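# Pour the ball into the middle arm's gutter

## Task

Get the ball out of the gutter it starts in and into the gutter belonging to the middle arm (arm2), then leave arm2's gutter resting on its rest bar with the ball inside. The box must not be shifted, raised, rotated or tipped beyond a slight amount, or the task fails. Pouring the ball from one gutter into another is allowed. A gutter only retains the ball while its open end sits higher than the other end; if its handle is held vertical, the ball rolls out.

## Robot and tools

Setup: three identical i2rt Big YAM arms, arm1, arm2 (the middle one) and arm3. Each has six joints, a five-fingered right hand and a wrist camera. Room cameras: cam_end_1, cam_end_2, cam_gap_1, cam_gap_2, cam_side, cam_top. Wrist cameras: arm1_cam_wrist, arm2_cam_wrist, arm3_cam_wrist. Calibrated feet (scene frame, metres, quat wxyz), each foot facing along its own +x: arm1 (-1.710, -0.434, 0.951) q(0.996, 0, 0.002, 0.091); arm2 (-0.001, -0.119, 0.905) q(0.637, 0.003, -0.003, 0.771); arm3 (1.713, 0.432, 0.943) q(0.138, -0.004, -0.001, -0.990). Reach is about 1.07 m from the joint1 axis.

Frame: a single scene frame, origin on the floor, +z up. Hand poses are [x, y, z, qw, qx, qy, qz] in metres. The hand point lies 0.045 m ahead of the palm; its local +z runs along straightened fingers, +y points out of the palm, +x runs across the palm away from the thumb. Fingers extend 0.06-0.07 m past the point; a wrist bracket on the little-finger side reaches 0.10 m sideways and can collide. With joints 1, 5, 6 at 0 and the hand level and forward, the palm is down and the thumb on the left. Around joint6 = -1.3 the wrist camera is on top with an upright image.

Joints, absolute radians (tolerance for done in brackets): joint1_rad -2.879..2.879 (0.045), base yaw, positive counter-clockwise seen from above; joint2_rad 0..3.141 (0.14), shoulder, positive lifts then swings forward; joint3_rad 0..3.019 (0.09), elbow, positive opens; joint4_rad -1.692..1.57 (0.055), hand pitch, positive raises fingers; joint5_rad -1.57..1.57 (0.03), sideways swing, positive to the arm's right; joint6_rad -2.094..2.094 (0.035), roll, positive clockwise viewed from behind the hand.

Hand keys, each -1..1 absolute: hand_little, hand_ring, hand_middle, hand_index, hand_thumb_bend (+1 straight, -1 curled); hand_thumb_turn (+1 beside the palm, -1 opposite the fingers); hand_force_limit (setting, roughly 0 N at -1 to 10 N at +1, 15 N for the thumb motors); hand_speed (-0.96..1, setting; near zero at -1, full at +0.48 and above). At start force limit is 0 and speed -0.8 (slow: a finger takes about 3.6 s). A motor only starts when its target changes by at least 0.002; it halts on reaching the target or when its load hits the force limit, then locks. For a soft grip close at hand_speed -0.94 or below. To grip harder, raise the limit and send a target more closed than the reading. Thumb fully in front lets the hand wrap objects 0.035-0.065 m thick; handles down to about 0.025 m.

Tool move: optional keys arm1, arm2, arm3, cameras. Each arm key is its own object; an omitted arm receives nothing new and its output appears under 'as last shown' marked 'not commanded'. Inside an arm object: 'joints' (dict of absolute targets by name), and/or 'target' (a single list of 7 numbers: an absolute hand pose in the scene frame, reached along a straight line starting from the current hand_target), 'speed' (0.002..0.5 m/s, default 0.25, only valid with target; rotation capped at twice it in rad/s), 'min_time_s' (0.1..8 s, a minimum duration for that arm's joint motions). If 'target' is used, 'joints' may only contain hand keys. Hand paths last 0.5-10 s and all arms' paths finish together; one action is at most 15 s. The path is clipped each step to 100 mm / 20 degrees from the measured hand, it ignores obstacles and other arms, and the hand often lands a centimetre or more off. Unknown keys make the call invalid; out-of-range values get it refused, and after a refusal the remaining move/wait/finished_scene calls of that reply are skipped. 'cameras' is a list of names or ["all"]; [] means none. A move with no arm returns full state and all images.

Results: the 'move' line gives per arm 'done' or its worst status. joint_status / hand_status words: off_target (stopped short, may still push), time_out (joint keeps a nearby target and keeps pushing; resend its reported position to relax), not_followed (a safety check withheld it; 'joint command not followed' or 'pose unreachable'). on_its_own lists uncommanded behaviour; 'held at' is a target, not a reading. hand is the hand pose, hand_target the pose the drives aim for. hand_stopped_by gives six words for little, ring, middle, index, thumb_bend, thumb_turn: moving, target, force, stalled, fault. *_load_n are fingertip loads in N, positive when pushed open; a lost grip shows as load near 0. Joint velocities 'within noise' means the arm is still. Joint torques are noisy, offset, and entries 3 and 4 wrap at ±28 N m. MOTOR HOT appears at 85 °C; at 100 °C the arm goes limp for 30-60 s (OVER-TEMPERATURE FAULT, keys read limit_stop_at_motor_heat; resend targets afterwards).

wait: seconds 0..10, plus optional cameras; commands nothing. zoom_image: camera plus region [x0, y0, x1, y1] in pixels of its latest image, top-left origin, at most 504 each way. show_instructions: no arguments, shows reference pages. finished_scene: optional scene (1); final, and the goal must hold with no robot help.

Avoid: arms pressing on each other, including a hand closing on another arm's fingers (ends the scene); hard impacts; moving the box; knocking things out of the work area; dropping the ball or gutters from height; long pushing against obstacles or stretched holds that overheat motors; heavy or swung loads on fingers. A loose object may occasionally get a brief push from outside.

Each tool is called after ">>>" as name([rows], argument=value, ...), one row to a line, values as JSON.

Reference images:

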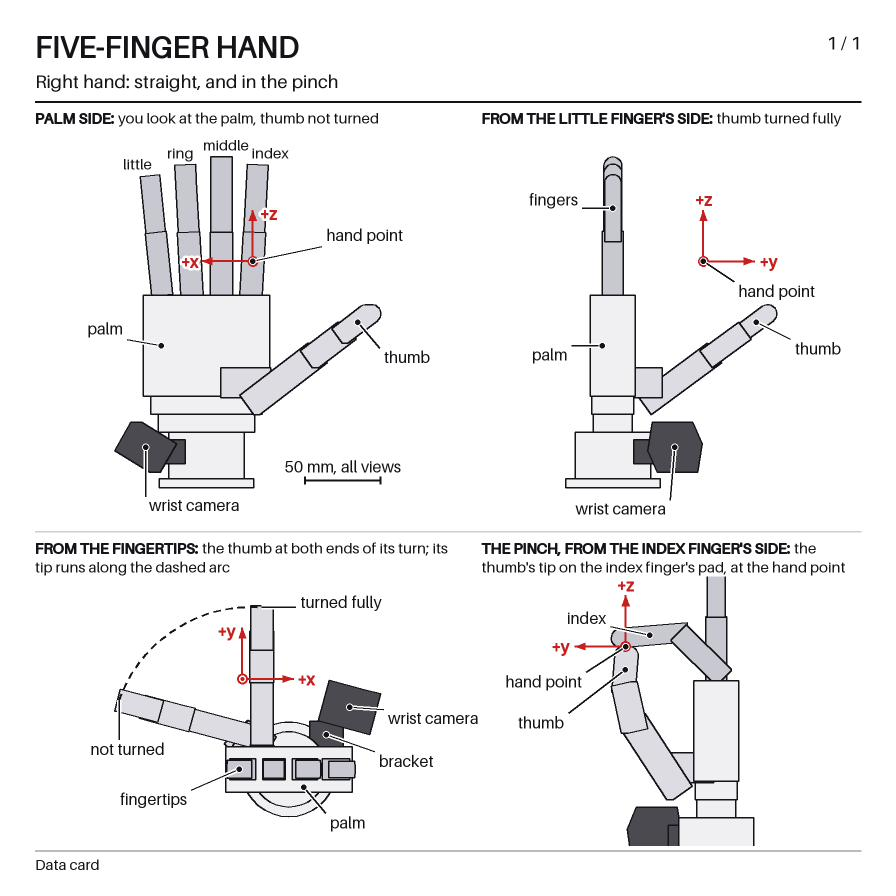

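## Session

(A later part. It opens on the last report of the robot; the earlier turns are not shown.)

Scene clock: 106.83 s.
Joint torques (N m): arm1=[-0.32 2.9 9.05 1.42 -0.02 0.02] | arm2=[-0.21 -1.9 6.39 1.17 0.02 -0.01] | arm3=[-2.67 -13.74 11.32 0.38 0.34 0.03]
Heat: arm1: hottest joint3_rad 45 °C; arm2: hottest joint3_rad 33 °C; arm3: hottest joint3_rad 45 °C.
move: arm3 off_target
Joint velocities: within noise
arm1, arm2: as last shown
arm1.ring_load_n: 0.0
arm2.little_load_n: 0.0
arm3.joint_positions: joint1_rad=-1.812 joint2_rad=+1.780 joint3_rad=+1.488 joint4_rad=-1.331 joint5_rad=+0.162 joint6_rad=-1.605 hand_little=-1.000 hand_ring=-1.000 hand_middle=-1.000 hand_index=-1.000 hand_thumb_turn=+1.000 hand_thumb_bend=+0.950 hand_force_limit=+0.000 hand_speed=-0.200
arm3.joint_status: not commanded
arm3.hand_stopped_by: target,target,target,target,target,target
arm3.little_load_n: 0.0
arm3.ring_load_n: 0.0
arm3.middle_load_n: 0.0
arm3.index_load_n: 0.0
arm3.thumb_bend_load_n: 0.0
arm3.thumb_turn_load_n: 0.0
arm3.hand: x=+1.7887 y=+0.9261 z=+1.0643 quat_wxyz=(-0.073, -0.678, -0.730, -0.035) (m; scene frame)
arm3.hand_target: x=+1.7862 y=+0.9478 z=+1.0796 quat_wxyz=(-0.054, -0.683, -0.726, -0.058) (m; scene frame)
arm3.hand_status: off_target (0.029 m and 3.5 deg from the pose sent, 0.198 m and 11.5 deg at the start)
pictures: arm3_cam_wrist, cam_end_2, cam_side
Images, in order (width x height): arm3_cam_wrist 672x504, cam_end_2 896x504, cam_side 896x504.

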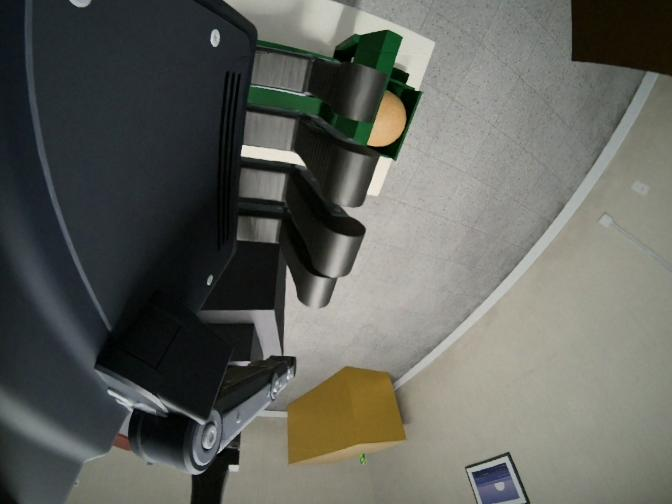

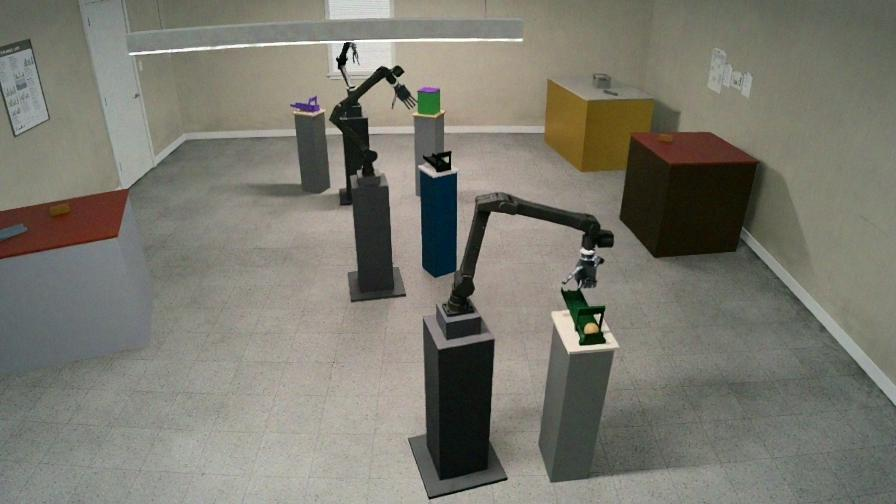

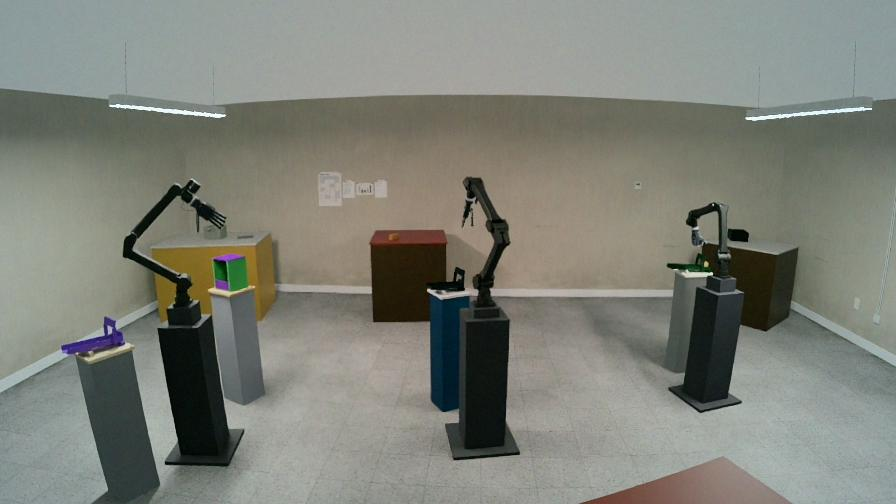

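>>> move(arm3={"target":[1.783,0.973,1.025,0.0538,0.683,0.726,0.0572],"speed":0.08}, cameras=["arm3_cam_wrist","cam_end_2","cam_side"])

>>> zoom_image(camera="arm3_cam_wrist", region=[230, 20, 460, 330])

>>> zoom_image(camera="cam_end_2", region=[560, 250, 630, 350])

>>> zoom_image(camera="cam_side", region=[670, 225, 740, 295])

Scene clock: 108.63 s.
Joint torques (N m): arm1=[-0.26 2.96 9.02 1.36 -0.03 0.02] | arm2=[-0.15 -1.96 6.42 1.16 0.01 -0.01] | arm3=[-2.14 -15.09 11.04 0.35 0.27 0.01]
Heat: arm1: hottest joint3_rad 45 °C; arm2: hottest joint3_rad 33 °C; arm3: hottest joint3_rad 45 °C.
move: arm3 off_target
Joint velocities: within noise
arm1, arm2: as last shown
arm3.joint_positions: joint1_rad=-1.812 joint2_rad=+1.878 joint3_rad=+1.488 joint4_rad=-1.234 joint5_rad=+0.162 joint6_rad=-1.603 hand_little=-1.000 hand_ring=-1.000 hand_middle=-1.000 hand_index=-1.000 hand_thumb_turn=+1.000 hand_thumb_bend=+0.950 hand_force_limit=+0.000 hand_speed=-0.200
arm3.joint_status: not commanded
arm3.hand_stopped_by: target,target,target,target,target,target
arm3.little_load_n: 0.0
arm3.ring_load_n: 0.0
arm3.middle_load_n: 0.0
arm3.index_load_n: 0.0
arm3.thumb_bend_load_n: 0.0
arm3.thumb_turn_load_n: 0.0
arm3.hand: x=+1.7875 y=+0.9473 z=+1.0130 quat_wxyz=(-0.074, -0.679, -0.730, -0.035) (m; scene frame)
arm3.hand_target: x=+1.7831 y=+0.9714 z=+1.0255 quat_wxyz=(-0.053, -0.683, -0.726, -0.057) (m; scene frame)
arm3.hand_status: off_target (0.029 m and 3.5 deg from the pose sent, 0.061 m and 3.5 deg at the start)
pictures: arm3_cam_wrist, cam_end_2, cam_side
Images, in order (width x height): arm3_cam_wrist 672x504, cam_end_2 896x504, cam_side 896x504.

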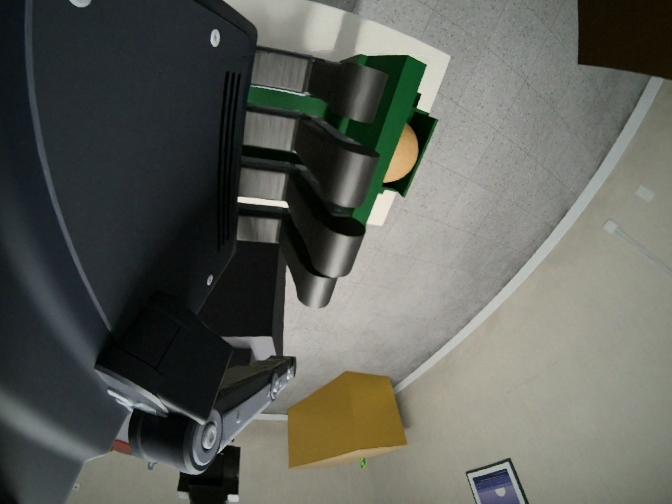

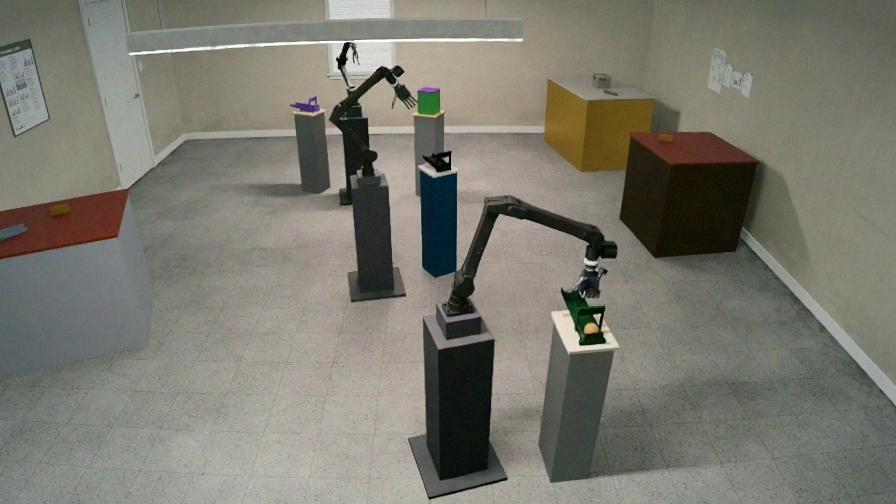

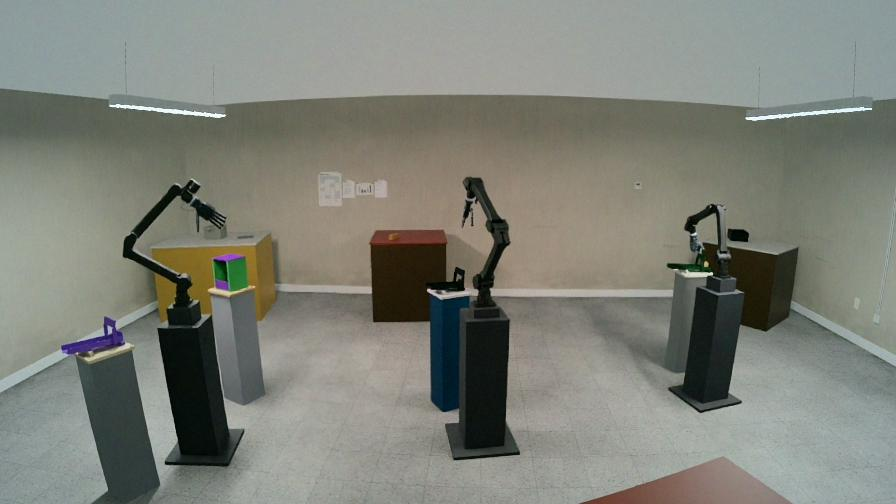

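Scaled by 1.626 from the camera's 672x504 image, which has a finer 960x720 frame.

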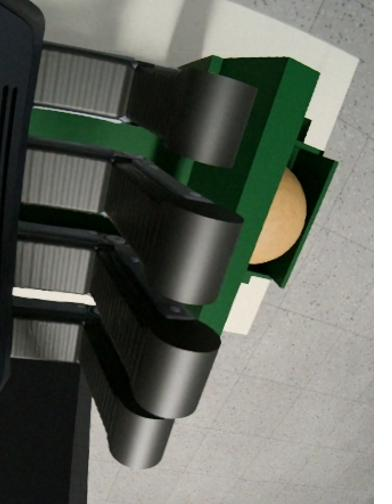

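Scaled by 5.040 from the camera's 896x504 image, which has a finer 1280x720 frame.

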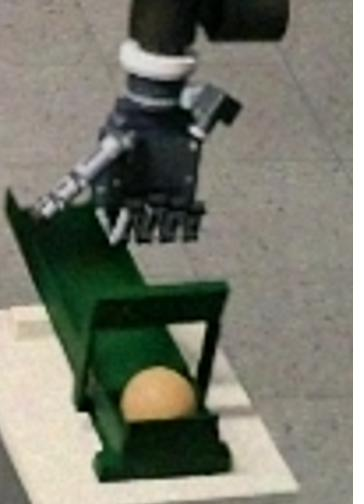

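Scaled by 7.200 from the camera's 896x504 image, which has a finer 1280x720 frame.

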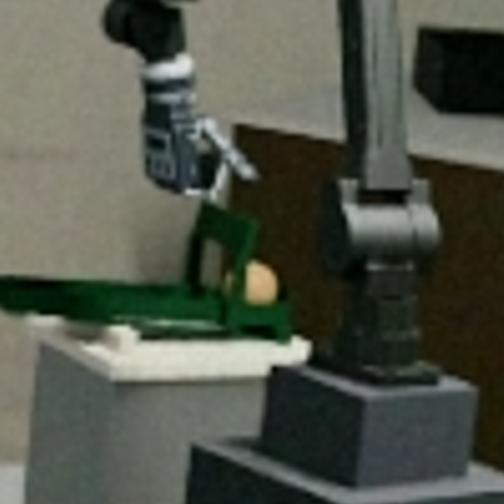

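>>> zoom_image(camera="arm3_cam_wrist", region=[350, 160, 420, 240])

Scaled by 6.300 from the camera's 672x504 image, which has a finer 960x720 frame.

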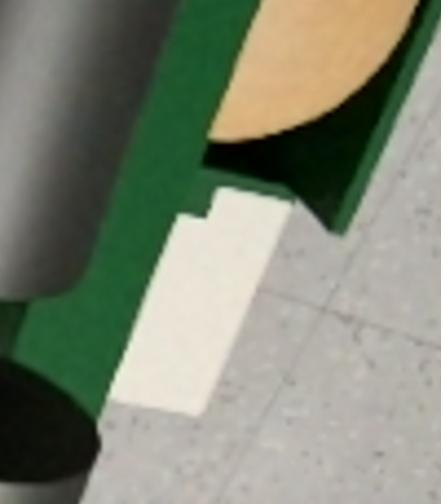

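>>> move(arm3={"target":[1.787,0.978,0.995,0.0538,0.683,0.726,0.0572],"speed":0.05}, cameras=["arm3_cam_wrist","cam_end_2","cam_side"])

>>> zoom_image(camera="arm3_cam_wrist", region=[230, 20, 460, 330])

>>> zoom_image(camera="cam_side", region=[670, 225, 740, 295])

Scene clock: 110.50 s.
Joint torques (N m): arm1=[-0.09 2.84 9.07 1.37 -0.01 0.02] | arm2=[-0.15 -1.96 6.41 1.17 0.01 -0.01] | arm3=[-2.78 -15.09 9.7 0.58 0.3 -0.04]
Heat: arm1: hottest joint3_rad 45 °C; arm2: hottest joint3_rad 33 °C; arm3: hottest joint3_rad 45 °C.
move: arm3 off_target
Joint velocities: within noise
arm1, arm2: as last shown
arm3.joint_positions: joint1_rad=-1.812 joint2_rad=+1.921 joint3_rad=+1.488 joint4_rad=-1.171 joint5_rad=+0.162 joint6_rad=-1.603 hand_little=-1.000 hand_ring=-1.000 hand_middle=-1.000 hand_index=-1.000 hand_thumb_turn=+1.000 hand_thumb_bend=+0.950 hand_force_limit=+0.000 hand_speed=-0.200
arm3.joint_status: not commanded
arm3.hand_stopped_by: target,target,target,target,target,target
arm3.little_load_n: 0.0
arm3.ring_load_n: 0.0
arm3.middle_load_n: 0.0
arm3.index_load_n: 0.0
arm3.thumb_bend_load_n: -0.5
arm3.thumb_turn_load_n: 0.0
arm3.hand: x=+1.7868 y=+0.9602 z=+0.9891 quat_wxyz=(-0.067, -0.680, -0.729, -0.042) (m; scene frame)
arm3.hand_target: x=+1.7871 y=+0.9773 z=+0.9944 quat_wxyz=(-0.054, -0.683, -0.726, -0.057) (m; scene frame)
arm3.hand_status: off_target (0.019 m and 2.3 deg from the pose sent, 0.036 m and 3.5 deg at the start)
pictures: arm3_cam_wrist, cam_end_2, cam_side
Images, in order (width x height): arm3_cam_wrist 672x504, cam_end_2 896x504, cam_side 896x504.

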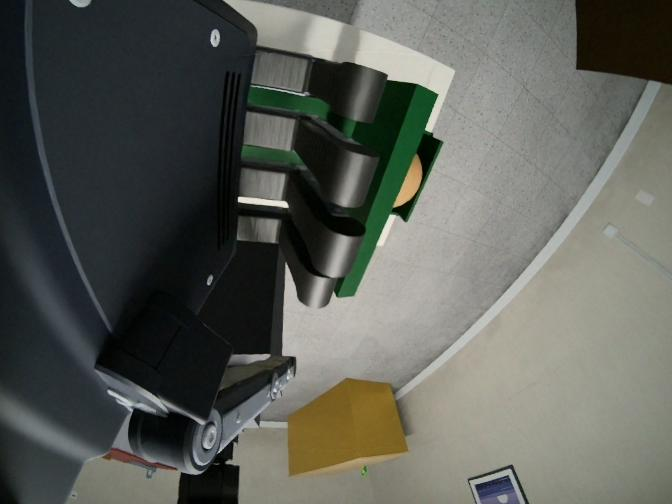

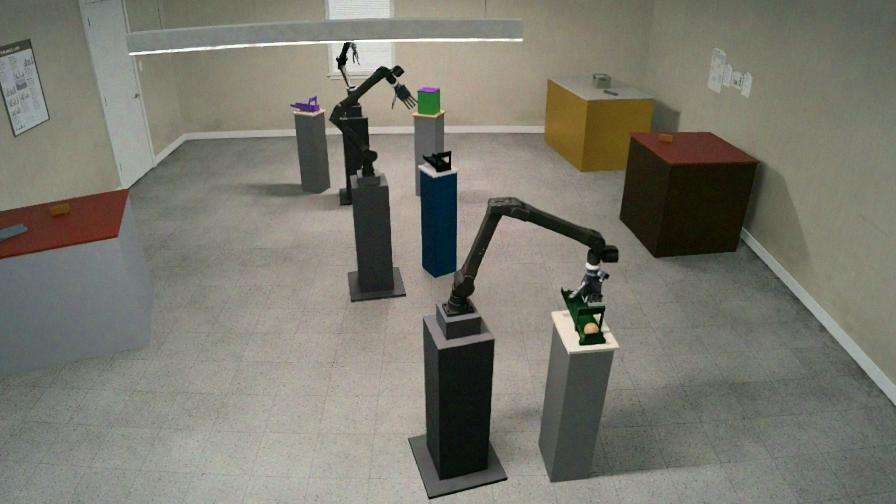

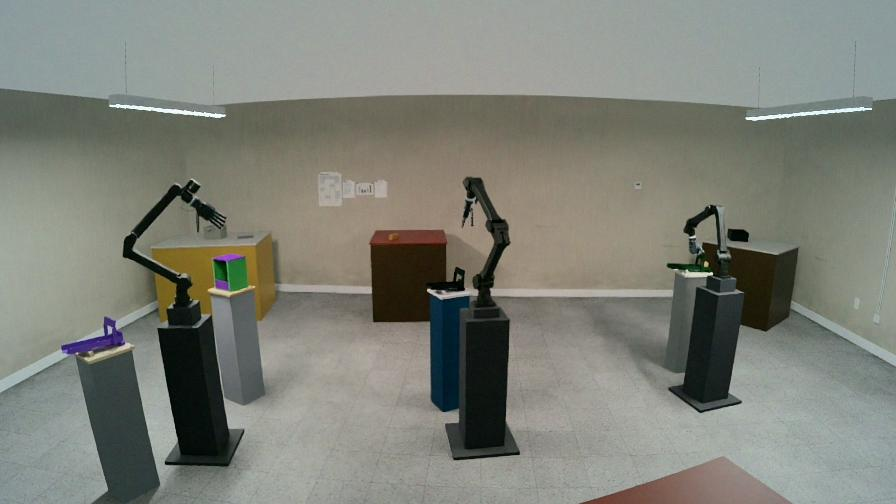

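Scaled by 1.626 from the camera's 672x504 image, which has a finer 960x720 frame.

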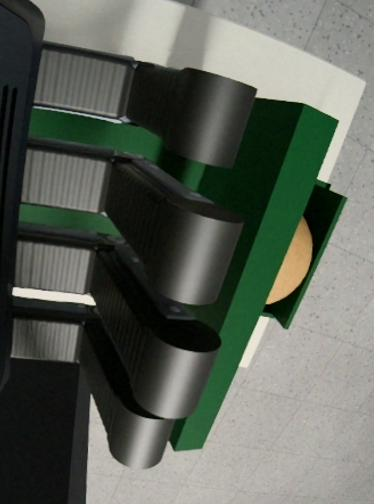

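Scaled by 7.200 from the camera's 896x504 image, which has a finer 1280x720 frame.

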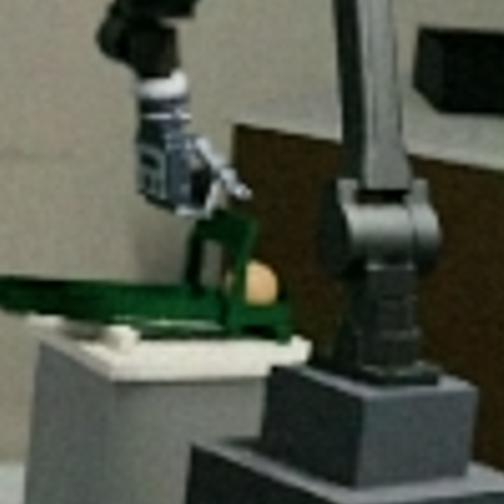

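>>> move(arm3={"target":[1.795,0.978,0.96,0.0538,0.683,0.726,0.0572],"speed":0.05}, cameras=["arm3_cam_wrist","cam_side"])

>>> zoom_image(camera="arm3_cam_wrist", region=[230, 20, 460, 330])

>>> zoom_image(camera="cam_side", region=[670, 225, 740, 295])

Scene clock: 112.30 s.
Joint torques (N m): arm1=[-0.21 2.61 9.05 1.4 -0.01 0.03] | arm2=[-0.15 -1.85 6.42 1.16 0 -0.01] | arm3=[-3.55 -15.15 6.91 0.79 0.28 -0.18]
Heat: arm1: hottest joint3_rad 45 °C; arm2: hottest joint3_rad 33 °C; arm3: hottest joint3_rad 45 °C.
move: arm3 done
Joint velocities: within noise
arm1.joint_positions: joint1_rad=+0.306 joint2_rad=+0.595 joint3_rad=+1.346 joint4_rad=-1.450 joint5_rad=+0.098 joint6_rad=-1.188 hand_little=+1.000 hand_ring=+1.000 hand_middle=+1.000 hand_index=+1.000 hand_thumb_turn=+1.000 hand_thumb_bend=+1.000 hand_force_limit=+0.000 hand_speed=-0.800
arm1.joint_status: not commanded
arm1.hand_stopped_by: target,target,target,target,target,target
arm1.little_load_n: 0.0
arm1.ring_load_n: 0.0
arm1.middle_load_n: 0.0
arm1.index_load_n: 0.0
arm1.thumb_bend_load_n: 0.0
arm1.thumb_turn_load_n: 0.0
arm1.hand: x=-1.5074 y=-0.3990 z=+1.4019 quat_wxyz=(-0.138, +0.906, +0.027, +0.399) (m; scene frame)
arm1.hand_target: x=-1.5071 y=-0.3988 z=+1.4142 quat_wxyz=(-0.144, +0.899, +0.026, +0.412) (m; scene frame)
arm1.hand_status: not commanded
arm2: as last shown
arm3.joint_positions: joint1_rad=-1.821 joint2_rad=+1.958 joint3_rad=+1.488 joint4_rad=-1.091 joint5_rad=+0.162 joint6_rad=-1.603 hand_little=-1.000 hand_ring=-1.000 hand_middle=-1.000 hand_index=-1.000 hand_thumb_turn=+1.000 hand_thumb_bend=+0.950 hand_force_limit=+0.000 hand_speed=-0.200
arm3.joint_status: not commanded
arm3.hand_stopped_by: target,target,target,target,target,target
arm3.little_load_n: 0.0
arm3.ring_load_n: 0.0
arm3.middle_load_n: 0.0
arm3.index_load_n: 0.0
arm3.thumb_bend_load_n: 0.0
arm3.thumb_turn_load_n: 0.0
arm3.hand: x=+1.7911 y=+0.9763 z=+0.9677 quat_wxyz=(-0.052, -0.684, -0.725, -0.057) (m; scene frame)
arm3.hand_target: x=+1.7950 y=+0.9774 z=+0.9598 quat_wxyz=(-0.054, -0.683, -0.726, -0.057) (m; scene frame)
arm3.hand_status: done (0.009 m and 0.3 deg from the pose sent, 0.035 m and 2.3 deg at the start)
pictures: arm3_cam_wrist, cam_side
Images, in order (width x height): arm3_cam_wrist 672x504, cam_side 896x504.

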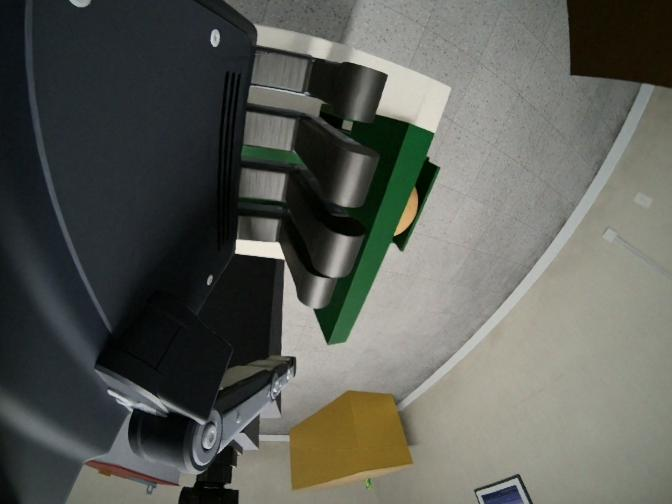

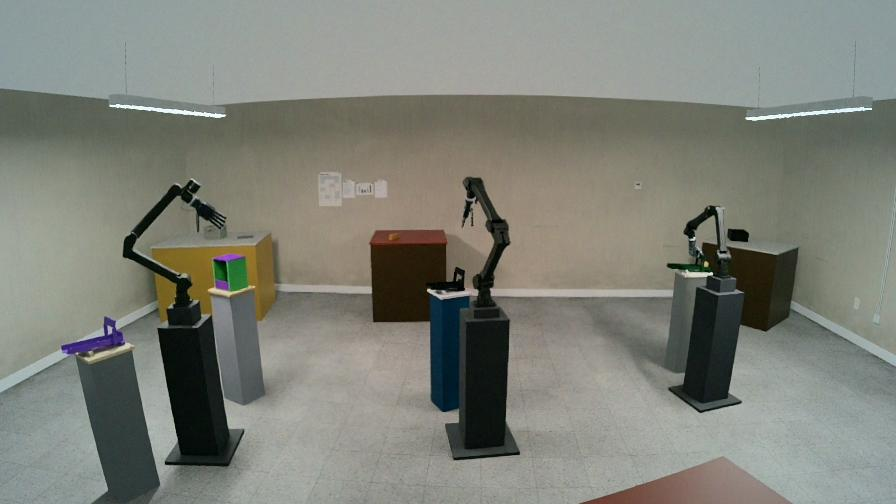

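Scaled by 1.626 from the camera's 672x504 image, which has a finer 960x720 frame.

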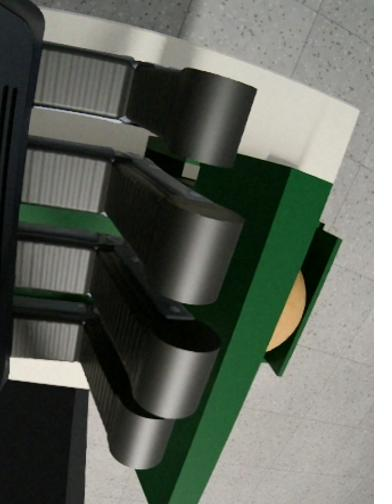

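Scaled by 7.200 from the camera's 896x504 image, which has a finer 1280x720 frame.

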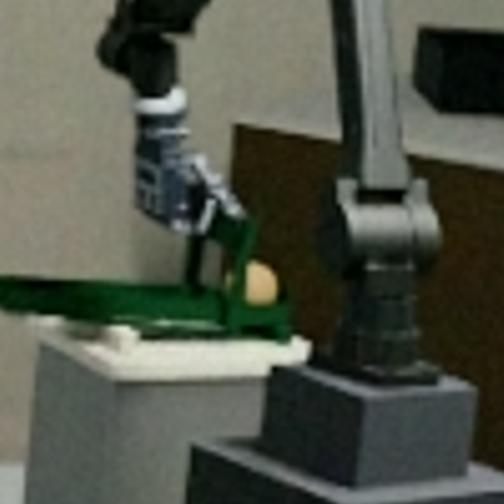

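>>> move(arm3={"target":[1.797,0.957,0.947,0.0538,0.683,0.726,0.0572],"speed":0.04}, cameras=["arm3_cam_wrist","cam_side"])

>>> zoom_image(camera="arm3_cam_wrist", region=[230, 20, 460, 330])

>>> zoom_image(camera="cam_side", region=[670, 225, 740, 295])

Scene clock: 113.63 s.
Joint torques (N m): arm1=[-0.21 2.96 9.02 1.35 -0.03 0.02] | arm2=[-0.09 -1.96 6.39 1.16 0.01 -0.01] | arm3=[-3.31 -17.61 6.32 0.83 0.29 -0.18]
Heat: arm1: hottest joint3_rad 45 °C; arm2: hottest joint3_rad 33 °C; arm3: hottest joint3_rad 45 °C.
move: arm3 done
Joint velocities: within noise
arm1, arm2: as last shown
arm3.joint_positions: joint1_rad=-1.822 joint2_rad=+1.958 joint3_rad=+1.403 joint4_rad=-1.033 joint5_rad=+0.162 joint6_rad=-1.604 hand_little=-1.000 hand_ring=-1.000 hand_middle=-1.000 hand_index=-1.000 hand_thumb_turn=+1.000 hand_thumb_bend=+0.950 hand_force_limit=+0.000 hand_speed=-0.200
arm3.joint_status: not commanded
arm3.hand_stopped_by: target,target,target,target,target,target
arm3.little_load_n: 0.0
arm3.ring_load_n: -0.5
arm3.middle_load_n: 0.0
arm3.index_load_n: 0.0
arm3.thumb_bend_load_n: 0.0
arm3.thumb_turn_load_n: 0.0
arm3.hand: x=+1.7923 y=+0.9531 z=+0.9400 quat_wxyz=(-0.062, -0.684, -0.726, -0.047) (m; scene frame)
arm3.hand_target: x=+1.7968 y=+0.9569 z=+0.9474 quat_wxyz=(-0.054, -0.683, -0.726, -0.057) (m; scene frame)
arm3.hand_status: done (0.009 m and 1.5 deg from the pose sent, 0.029 m and 0.3 deg at the start)
pictures: arm3_cam_wrist, cam_side
Images, in order (width x height): arm3_cam_wrist 672x504, cam_side 896x504.

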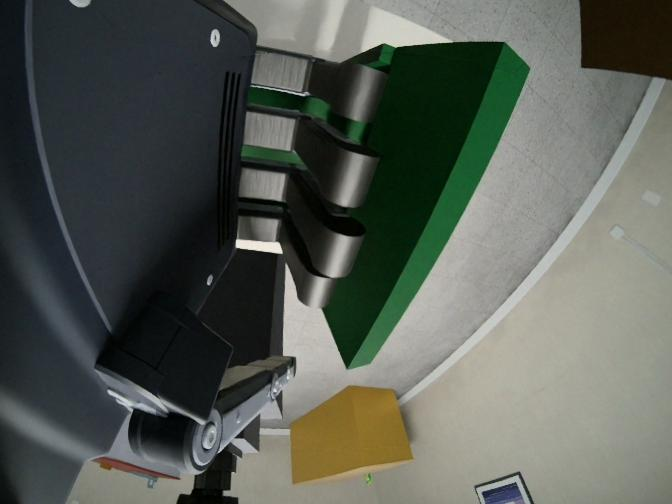

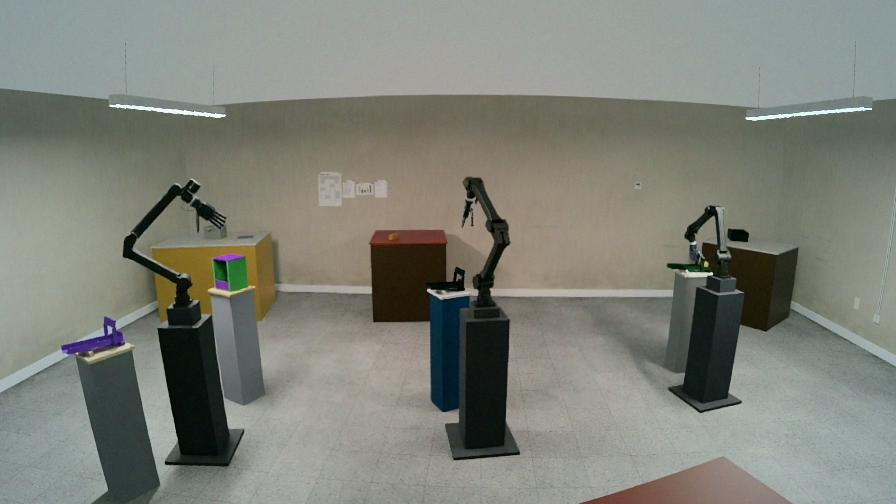

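Scaled by 1.626 from the camera's 672x504 image, which has a finer 960x720 frame.

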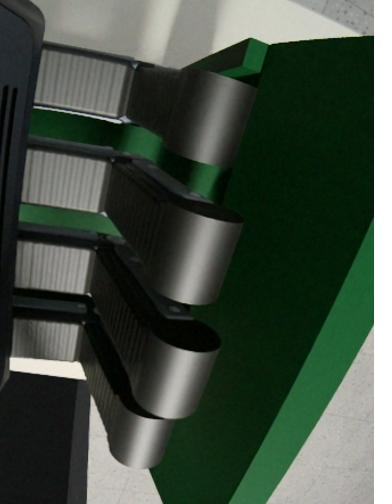

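Scaled by 7.200 from the camera's 896x504 image, which has a finer 1280x720 frame.

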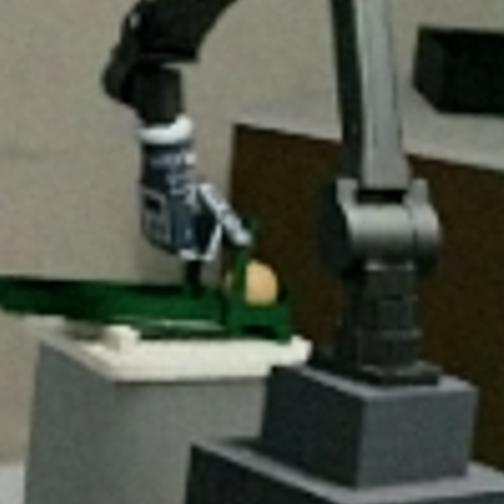

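>>> move(arm3={"target":[1.792,0.957,0.966,0.0538,0.683,0.726,0.0572],"speed":0.04}, cameras=["arm3_cam_wrist"])

>>> zoom_image(camera="arm3_cam_wrist", region=[230, 20, 560, 390])

Scene clock: 114.87 s.
Joint torques (N m): arm1=[-0.21 2.9 9.02 1.46 -0.01 0.01] | arm2=[-0.15 -1.9 6.39 1.16 0.01 -0.01] | arm3=[-2.61 -17.9 7.82 -0.42 0.28 -0.15]
Heat: arm1: hottest joint3_rad 45 °C; arm2: hottest joint3_rad 33 °C; arm3: hottest joint3_rad 45 °C.
move: arm3 off_target
Joint velocities: within noise
arm1: as last shown
arm2.joint_positions: joint1_rad=+0.210 joint2_rad=+0.905 joint3_rad=+1.507 joint4_rad=-1.537 joint5_rad=+0.001 joint6_rad=-1.193 hand_little=+1.000 hand_ring=+1.000 hand_middle=+1.000 hand_index=+1.000 hand_thumb_turn=+1.000 hand_thumb_bend=+1.000 hand_force_limit=+0.000 hand_speed=-0.800
arm2.joint_status: not commanded
arm2.hand_stopped_by: target,target,target,target,target,target
arm2.little_load_n: 0.0
arm2.ring_load_n: 0.0
arm2.middle_load_n: 0.0
arm2.index_load_n: 0.0
arm2.thumb_bend_load_n: 0.0
arm2.thumb_turn_load_n: 0.0
arm2.hand: x=-0.0650 y=+0.1475 z=+1.3480 quat_wxyz=(-0.291, +0.663, +0.678, +0.124) (m; scene frame)
arm2.hand_target: x=-0.0616 y=+0.1465 z=+1.3414 quat_wxyz=(-0.279, +0.670, +0.677, +0.121) (m; scene frame)
arm2.hand_status: not commanded
arm3.joint_positions: joint1_rad=-1.822 joint2_rad=+1.935 joint3_rad=+1.403 joint4_rad=-1.050 joint5_rad=+0.162 joint6_rad=-1.604 hand_little=-1.000 hand_ring=-1.000 hand_middle=-1.000 hand_index=-1.000 hand_thumb_turn=+1.000 hand_thumb_bend=+0.950 hand_force_limit=+0.000 hand_speed=-0.200
arm3.joint_status: not commanded
arm3.hand_stopped_by: target,target,target,target,target,target
arm3.little_load_n: 0.0
arm3.ring_load_n: 0.0
arm3.middle_load_n: -0.5
arm3.index_load_n: 0.0
arm3.thumb_bend_load_n: 0.0
arm3.thumb_turn_load_n: 0.0
arm3.hand: x=+1.7924 y=+0.9517 z=+0.9519 quat_wxyz=(-0.059, -0.684, -0.725, -0.049) (m; scene frame)
arm3.hand_target: x=+1.7920 y=+0.9572 z=+0.9663 quat_wxyz=(-0.053, -0.683, -0.726, -0.058) (m; scene frame)
arm3.hand_status: off_target (0.015 m and 1.1 deg from the pose sent, 0.026 m and 1.5 deg at the start)
pictures: arm3_cam_wrist
Images, in order (width x height): arm3_cam_wrist 672x504.

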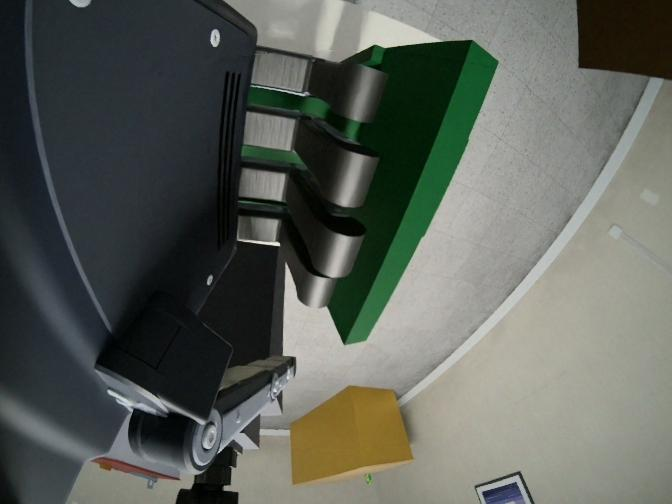

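Scaled by 1.362 from the camera's 672x504 image, which has a finer 960x720 frame.

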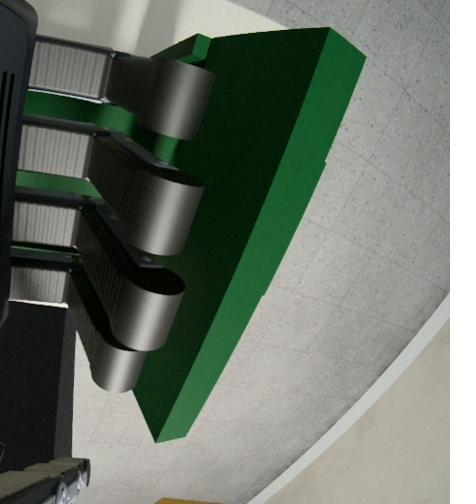

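>>> move(arm3={"target":[1.7995,0.9575,0.9655,0.0538,0.683,0.726,0.0572],"speed":0.03}, cameras=["arm3_cam_wrist"])

>>> zoom_image(camera="arm3_cam_wrist", region=[230, 20, 560, 390])

Scene clock: 116.33 s.
Joint torques (N m): arm1=[-0.21 2.84 9.02 1.39 -0.01 0.02] | arm2=[-0.03 -1.9 6.42 1.16 0.01 -0.01] | arm3=[-2.78 -17.96 7.83 -0.38 0.28 -0.17]
Heat: arm1: hottest joint3_rad 45 °C; arm2: hottest joint3_rad 33 °C; arm3: hottest joint3_rad 45 °C.
move: arm3 off_target
Joint velocities: within noise
arm1, arm2: as last shown
arm2.little_load_n: 0.5
arm3.joint_positions: joint1_rad=-1.827 joint2_rad=+1.935 joint3_rad=+1.403 joint4_rad=-1.050 joint5_rad=+0.162 joint6_rad=-1.609 hand_little=-1.000 hand_ring=-1.000 hand_middle=-1.000 hand_index=-1.000 hand_thumb_turn=+1.000 hand_thumb_bend=+0.950 hand_force_limit=+0.000 hand_speed=-0.200
arm3.joint_status: not commanded
arm3.hand_stopped_by: target,target,target,target,target,target
arm3.little_load_n: 0.0
arm3.ring_load_n: 0.5
arm3.middle_load_n: 0.0
arm3.index_load_n: 0.0
arm3.thumb_bend_load_n: 0.0
arm3.thumb_turn_load_n: 0.0
arm3.hand: x=+1.7949 y=+0.9516 z=+0.9519 quat_wxyz=(-0.060, -0.684, -0.725, -0.049) (m; scene frame)
arm3.hand_target: x=+1.7991 y=+0.9575 z=+0.9653 quat_wxyz=(-0.054, -0.683, -0.726, -0.057) (m; scene frame)
arm3.hand_status: off_target (0.015 m and 1.2 deg from the pose sent, 0.016 m and 1.1 deg at the start)
pictures: arm3_cam_wrist
Images, in order (width x height): arm3_cam_wrist 672x504.

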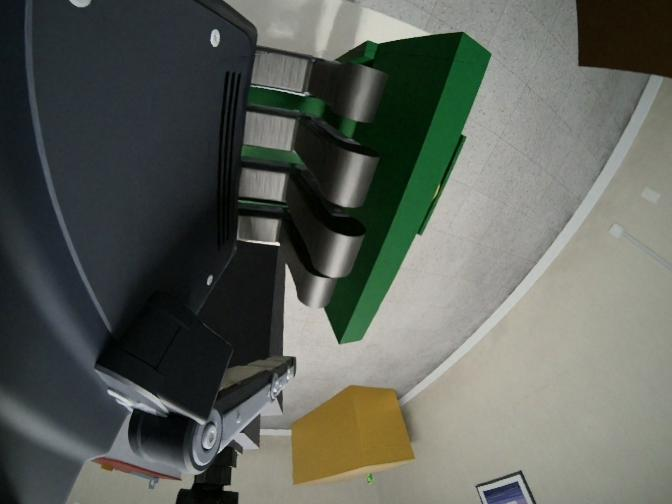

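Scaled by 1.362 from the camera's 672x504 image, which has a finer 960x720 frame.

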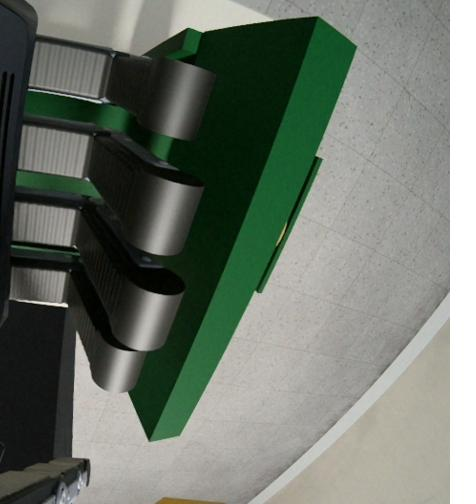

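>>> move(arm3={"target":[1.806,0.9575,0.9655,0.0538,0.683,0.726,0.0572],"speed":0.03}, cameras=["arm3_cam_wrist"])

>>> zoom_image(camera="arm3_cam_wrist", region=[230, 20, 560, 390])

Scene clock: 117.50 s.
Joint torques (N m): arm1=[-0.32 2.9 9.05 1.35 -0.01 0.03] | arm2=[-0.15 -1.9 6.39 1.16 0.01 -0.01] | arm3=[-3.14 -17.32 7.8 -0.08 0.27 -0.23]
Heat: arm1: hottest joint3_rad 45 °C; arm2: hottest joint3_rad 33 °C; arm3: hottest joint3_rad 45 °C.
move: arm3 off_target
Joint velocities: within noise
arm1, arm2: as last shown
arm2.little_load_n: 0.0
arm3.joint_positions: joint1_rad=-1.841 joint2_rad=+1.935 joint3_rad=+1.403 joint4_rad=-1.050 joint5_rad=+0.162 joint6_rad=-1.619 hand_little=-1.000 hand_ring=-1.000 hand_middle=-1.000 hand_index=-1.000 hand_thumb_turn=+1.000 hand_thumb_bend=+0.950 hand_force_limit=+0.000 hand_speed=-0.200
arm3.joint_status: not commanded
arm3.hand_stopped_by: target,target,target,target,target,target
arm3.little_load_n: 0.0
arm3.ring_load_n: 0.0
arm3.middle_load_n: 0.0
arm3.index_load_n: 0.0
arm3.thumb_bend_load_n: 0.0
arm3.thumb_turn_load_n: 0.0
arm3.hand: x=+1.8024 y=+0.9511 z=+0.9519 quat_wxyz=(-0.060, -0.685, -0.724, -0.048) (m; scene frame)
arm3.hand_target: x=+1.8063 y=+0.9573 z=+0.9653 quat_wxyz=(-0.054, -0.683, -0.726, -0.057) (m; scene frame)
arm3.hand_status: off_target (0.015 m and 1.3 deg from the pose sent, 0.018 m and 1.2 deg at the start)
pictures: arm3_cam_wrist
Images, in order (width x height): arm3_cam_wrist 672x504.

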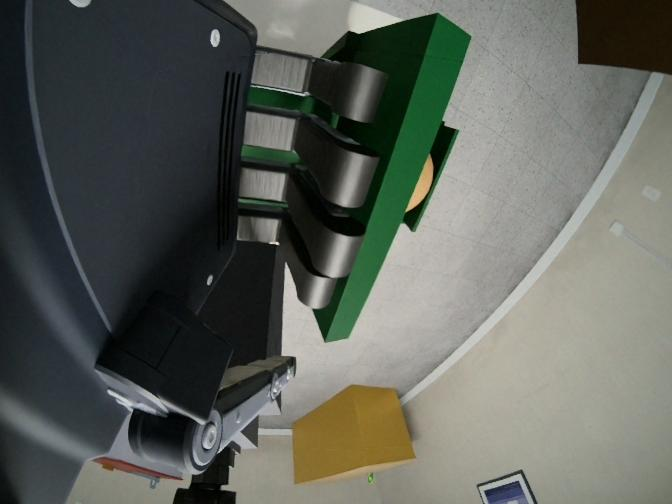

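Scaled by 1.362 from the camera's 672x504 image, which has a finer 960x720 frame.

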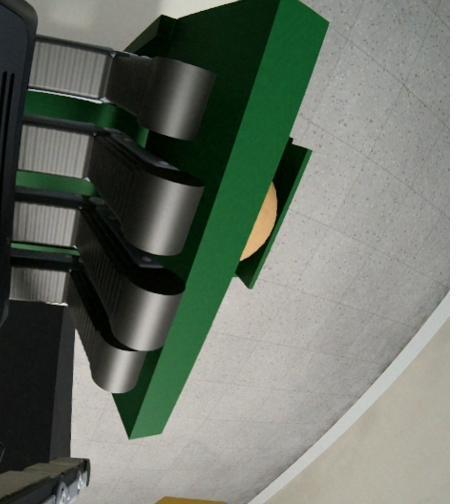

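>>> move(arm3={"joints":{"hand_thumb_bend":1.0,"hand_thumb_turn":-1.0,"hand_speed":-0.5,"hand_force_limit":-0.5}}, cameras=["arm3_cam_wrist"])

Scene clock: 120.23 s.
Joint torques (N m): arm1=[-0.26 2.96 9.03 1.37 -0.02 0.02] | arm2=[-0.09 -1.9 6.39 1.16 0.01 -0.01] | arm3=[-3.55 -17.73 7.69 -0.34 0.25 -0.18]
Heat: arm1: hottest joint3_rad 45 °C; arm2: hottest joint3_rad 33 °C; arm3: hottest joint3_rad 45 °C.
move: arm3 done
Joint velocities: within noise
arm1, arm2: as last shown
arm3.joint_positions: joint1_rad=-1.841 joint2_rad=+1.935 joint3_rad=+1.403 joint4_rad=-1.050 joint5_rad=+0.162 joint6_rad=-1.621 hand_little=-1.000 hand_ring=-1.000 hand_middle=-1.000 hand_index=-1.000 hand_thumb_turn=-1.000 hand_thumb_bend=+1.000 hand_force_limit=-0.500 hand_speed=-0.500
arm3.joint_status: all done
arm3.hand_stopped_by: target,target,target,target,target,target
arm3.little_load_n: 0.0
arm3.ring_load_n: 0.0
arm3.middle_load_n: 0.0
arm3.index_load_n: 0.0
arm3.thumb_bend_load_n: 0.0
arm3.thumb_turn_load_n: 0.0
arm3.hand: x=+1.8024 y=+0.9512 z=+0.9519 quat_wxyz=(-0.060, -0.685, -0.725, -0.048) (m; scene frame)
arm3.hand_target: x=+1.8063 y=+0.9573 z=+0.9653 quat_wxyz=(-0.054, -0.683, -0.726, -0.057) (m; scene frame)
arm3.hand_status: not commanded
pictures: arm3_cam_wrist
Images, in order (width x height): arm3_cam_wrist 672x504.

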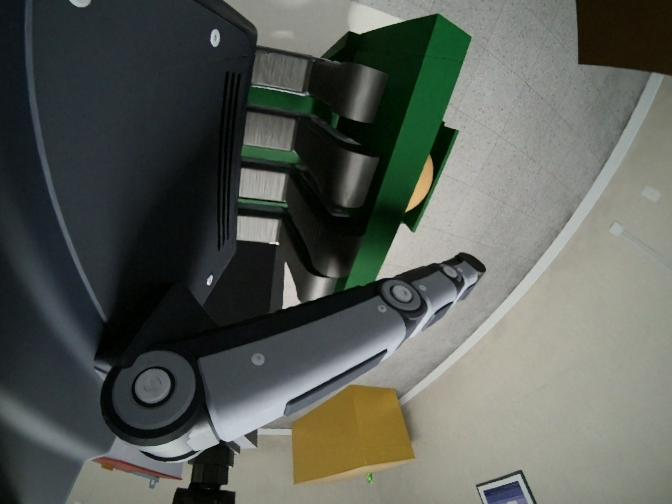

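>>> move(arm3={"joints":{"hand_thumb_bend":0.3,"hand_speed":-0.5}}, cameras=["arm3_cam_wrist"])

>>> move(arm3={"joints":{"hand_thumb_bend":-0.6,"hand_speed":-0.9,"hand_force_limit":0.0}}, cameras=["arm3_cam_wrist"])

Scene clock: 121.70 s.
Joint torques (N m): arm1=[-0.44 2.61 9.06 1.4 -0.02 0.02] | arm2=[-0.15 -1.85 6.41 1.16 0.02 -0.01] | arm3=[-2.67 -17.26 7.8 -0.29 0.11 -0.21]
Heat: arm1: hottest joint3_rad 45 °C; arm2: hottest joint3_rad 33 °C; arm3: hottest joint3_rad 45 °C.
move: arm3 off_target
Joint velocities: within noise
arm1, arm2: as last shown
arm1.index_load_n: -0.5
arm2.little_load_n: -0.5
arm3.joint_positions: joint1_rad=-1.844 joint2_rad=+1.931 joint3_rad=+1.403 joint4_rad=-1.050 joint5_rad=+0.166 joint6_rad=-1.621 hand_little=-1.000 hand_ring=-1.000 hand_middle=-1.000 hand_index=-1.000 hand_thumb_turn=-1.000 hand_thumb_bend=+0.485 hand_force_limit=-0.500 hand_speed=-0.500
arm3.joint_status: hand_thumb_bend off_target (ended at +0.485, target +0.300); the others done
arm3.hand_stopped_by: target,target,target,target,force,target
arm3.little_load_n: 0.0
arm3.ring_load_n: 0.5
arm3.middle_load_n: -1.0
arm3.index_load_n: 0.0
arm3.thumb_bend_load_n: 5.0
arm3.thumb_turn_load_n: 2.0
arm3.hand: x=+1.8048 y=+0.9513 z=+0.9538 quat_wxyz=(-0.061, -0.686, -0.724, -0.051) (m; scene frame)
arm3.hand_target: x=+1.8063 y=+0.9573 z=+0.9654 quat_wxyz=(-0.054, -0.683, -0.726, -0.057) (m; scene frame)
arm3.hand_status: not commanded
pictures: arm3_cam_wrist
Images, in order (width x height): arm3_cam_wrist 672x504.

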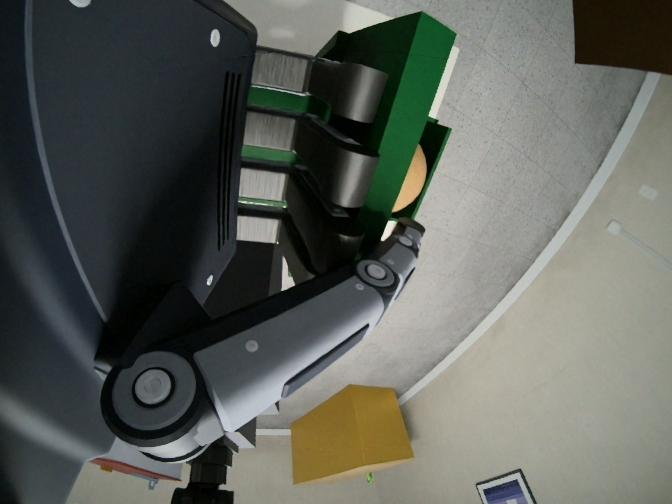

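Scene clock: 125.53 s.
Joint torques (N m): arm1=[-0.32 2.78 9.05 1.4 -0.01 0.03] | arm2=[-0.15 -1.96 6.42 1.17 0.01 -0.01] | arm3=[-2.84 -17.14 7.73 -0.2 0.17 -0.16]
Heat: arm1: hottest joint3_rad 45 °C; arm2: hottest joint3_rad 33 °C; arm3: hottest joint3_rad 45 °C.
move: arm3 off_target
Joint velocities: within noise
arm1, arm2: as last shown
arm1.index_load_n: 0.0
arm2.little_load_n: 0.0
arm2.thumb_turn_load_n: 0.5
arm3.joint_positions: joint1_rad=-1.844 joint2_rad=+1.931 joint3_rad=+1.403 joint4_rad=-1.050 joint5_rad=+0.166 joint6_rad=-1.621 hand_little=-1.000 hand_ring=-1.000 hand_middle=-1.000 hand_index=-1.000 hand_thumb_turn=-1.000 hand_thumb_bend=+0.461 hand_force_limit=+0.000 hand_speed=-0.900
arm3.joint_status: hand_thumb_bend off_target (ended at +0.461, target -0.600); the others done
arm3.hand_stopped_by: target,target,target,target,force,target
arm3.little_load_n: 0.0
arm3.ring_load_n: 0.0
arm3.middle_load_n: -1.0
arm3.index_load_n: 0.0
arm3.thumb_bend_load_n: 7.0
arm3.thumb_turn_load_n: 2.5
arm3.hand: x=+1.8048 y=+0.9513 z=+0.9538 quat_wxyz=(-0.061, -0.686, -0.724, -0.051) (m; scene frame)
arm3.hand_target: x=+1.8063 y=+0.9573 z=+0.9654 quat_wxyz=(-0.054, -0.683, -0.726, -0.057) (m; scene frame)
arm3.hand_status: not commanded
pictures: arm3_cam_wrist
Images, in order (width x height): arm3_cam_wrist 672x504.

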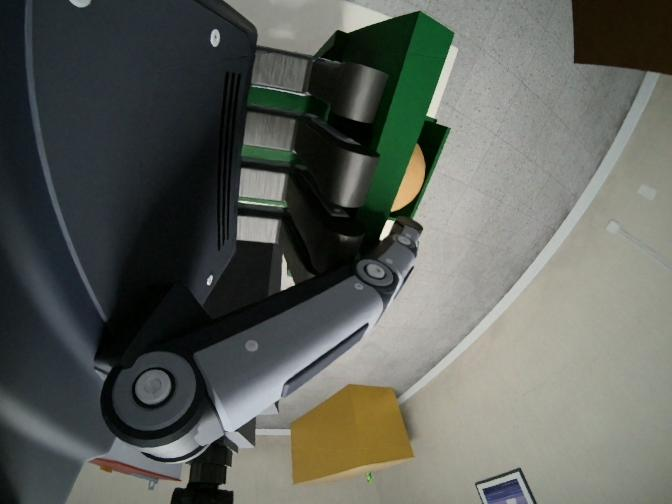

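>>> zoom_image(camera="arm3_cam_wrist", region=[300, 180, 460, 320])

>>> zoom_image(camera="arm3_cam_wrist", region=[230, 0, 480, 260])

Scaled by 3.150 from the camera's 672x504 image, which has a finer 960x720 frame.

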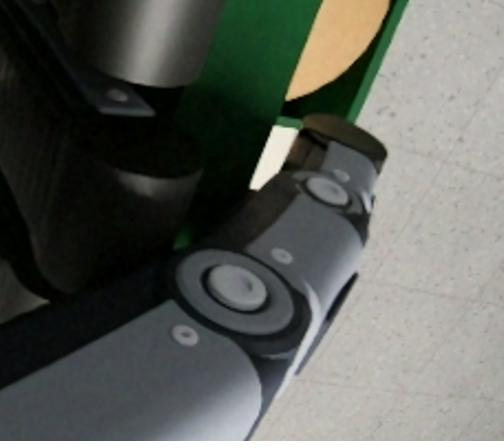

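Scaled by 1.938 from the camera's 672x504 image, which has a finer 960x720 frame.

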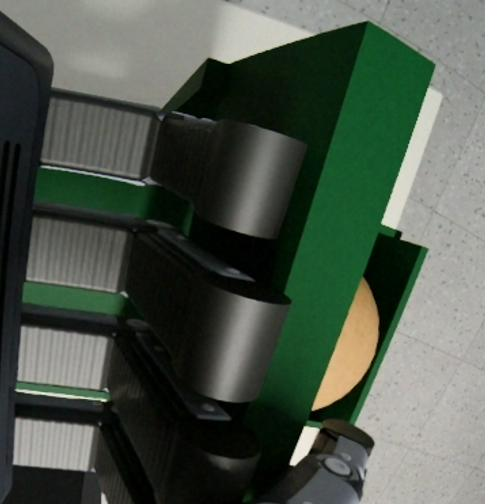

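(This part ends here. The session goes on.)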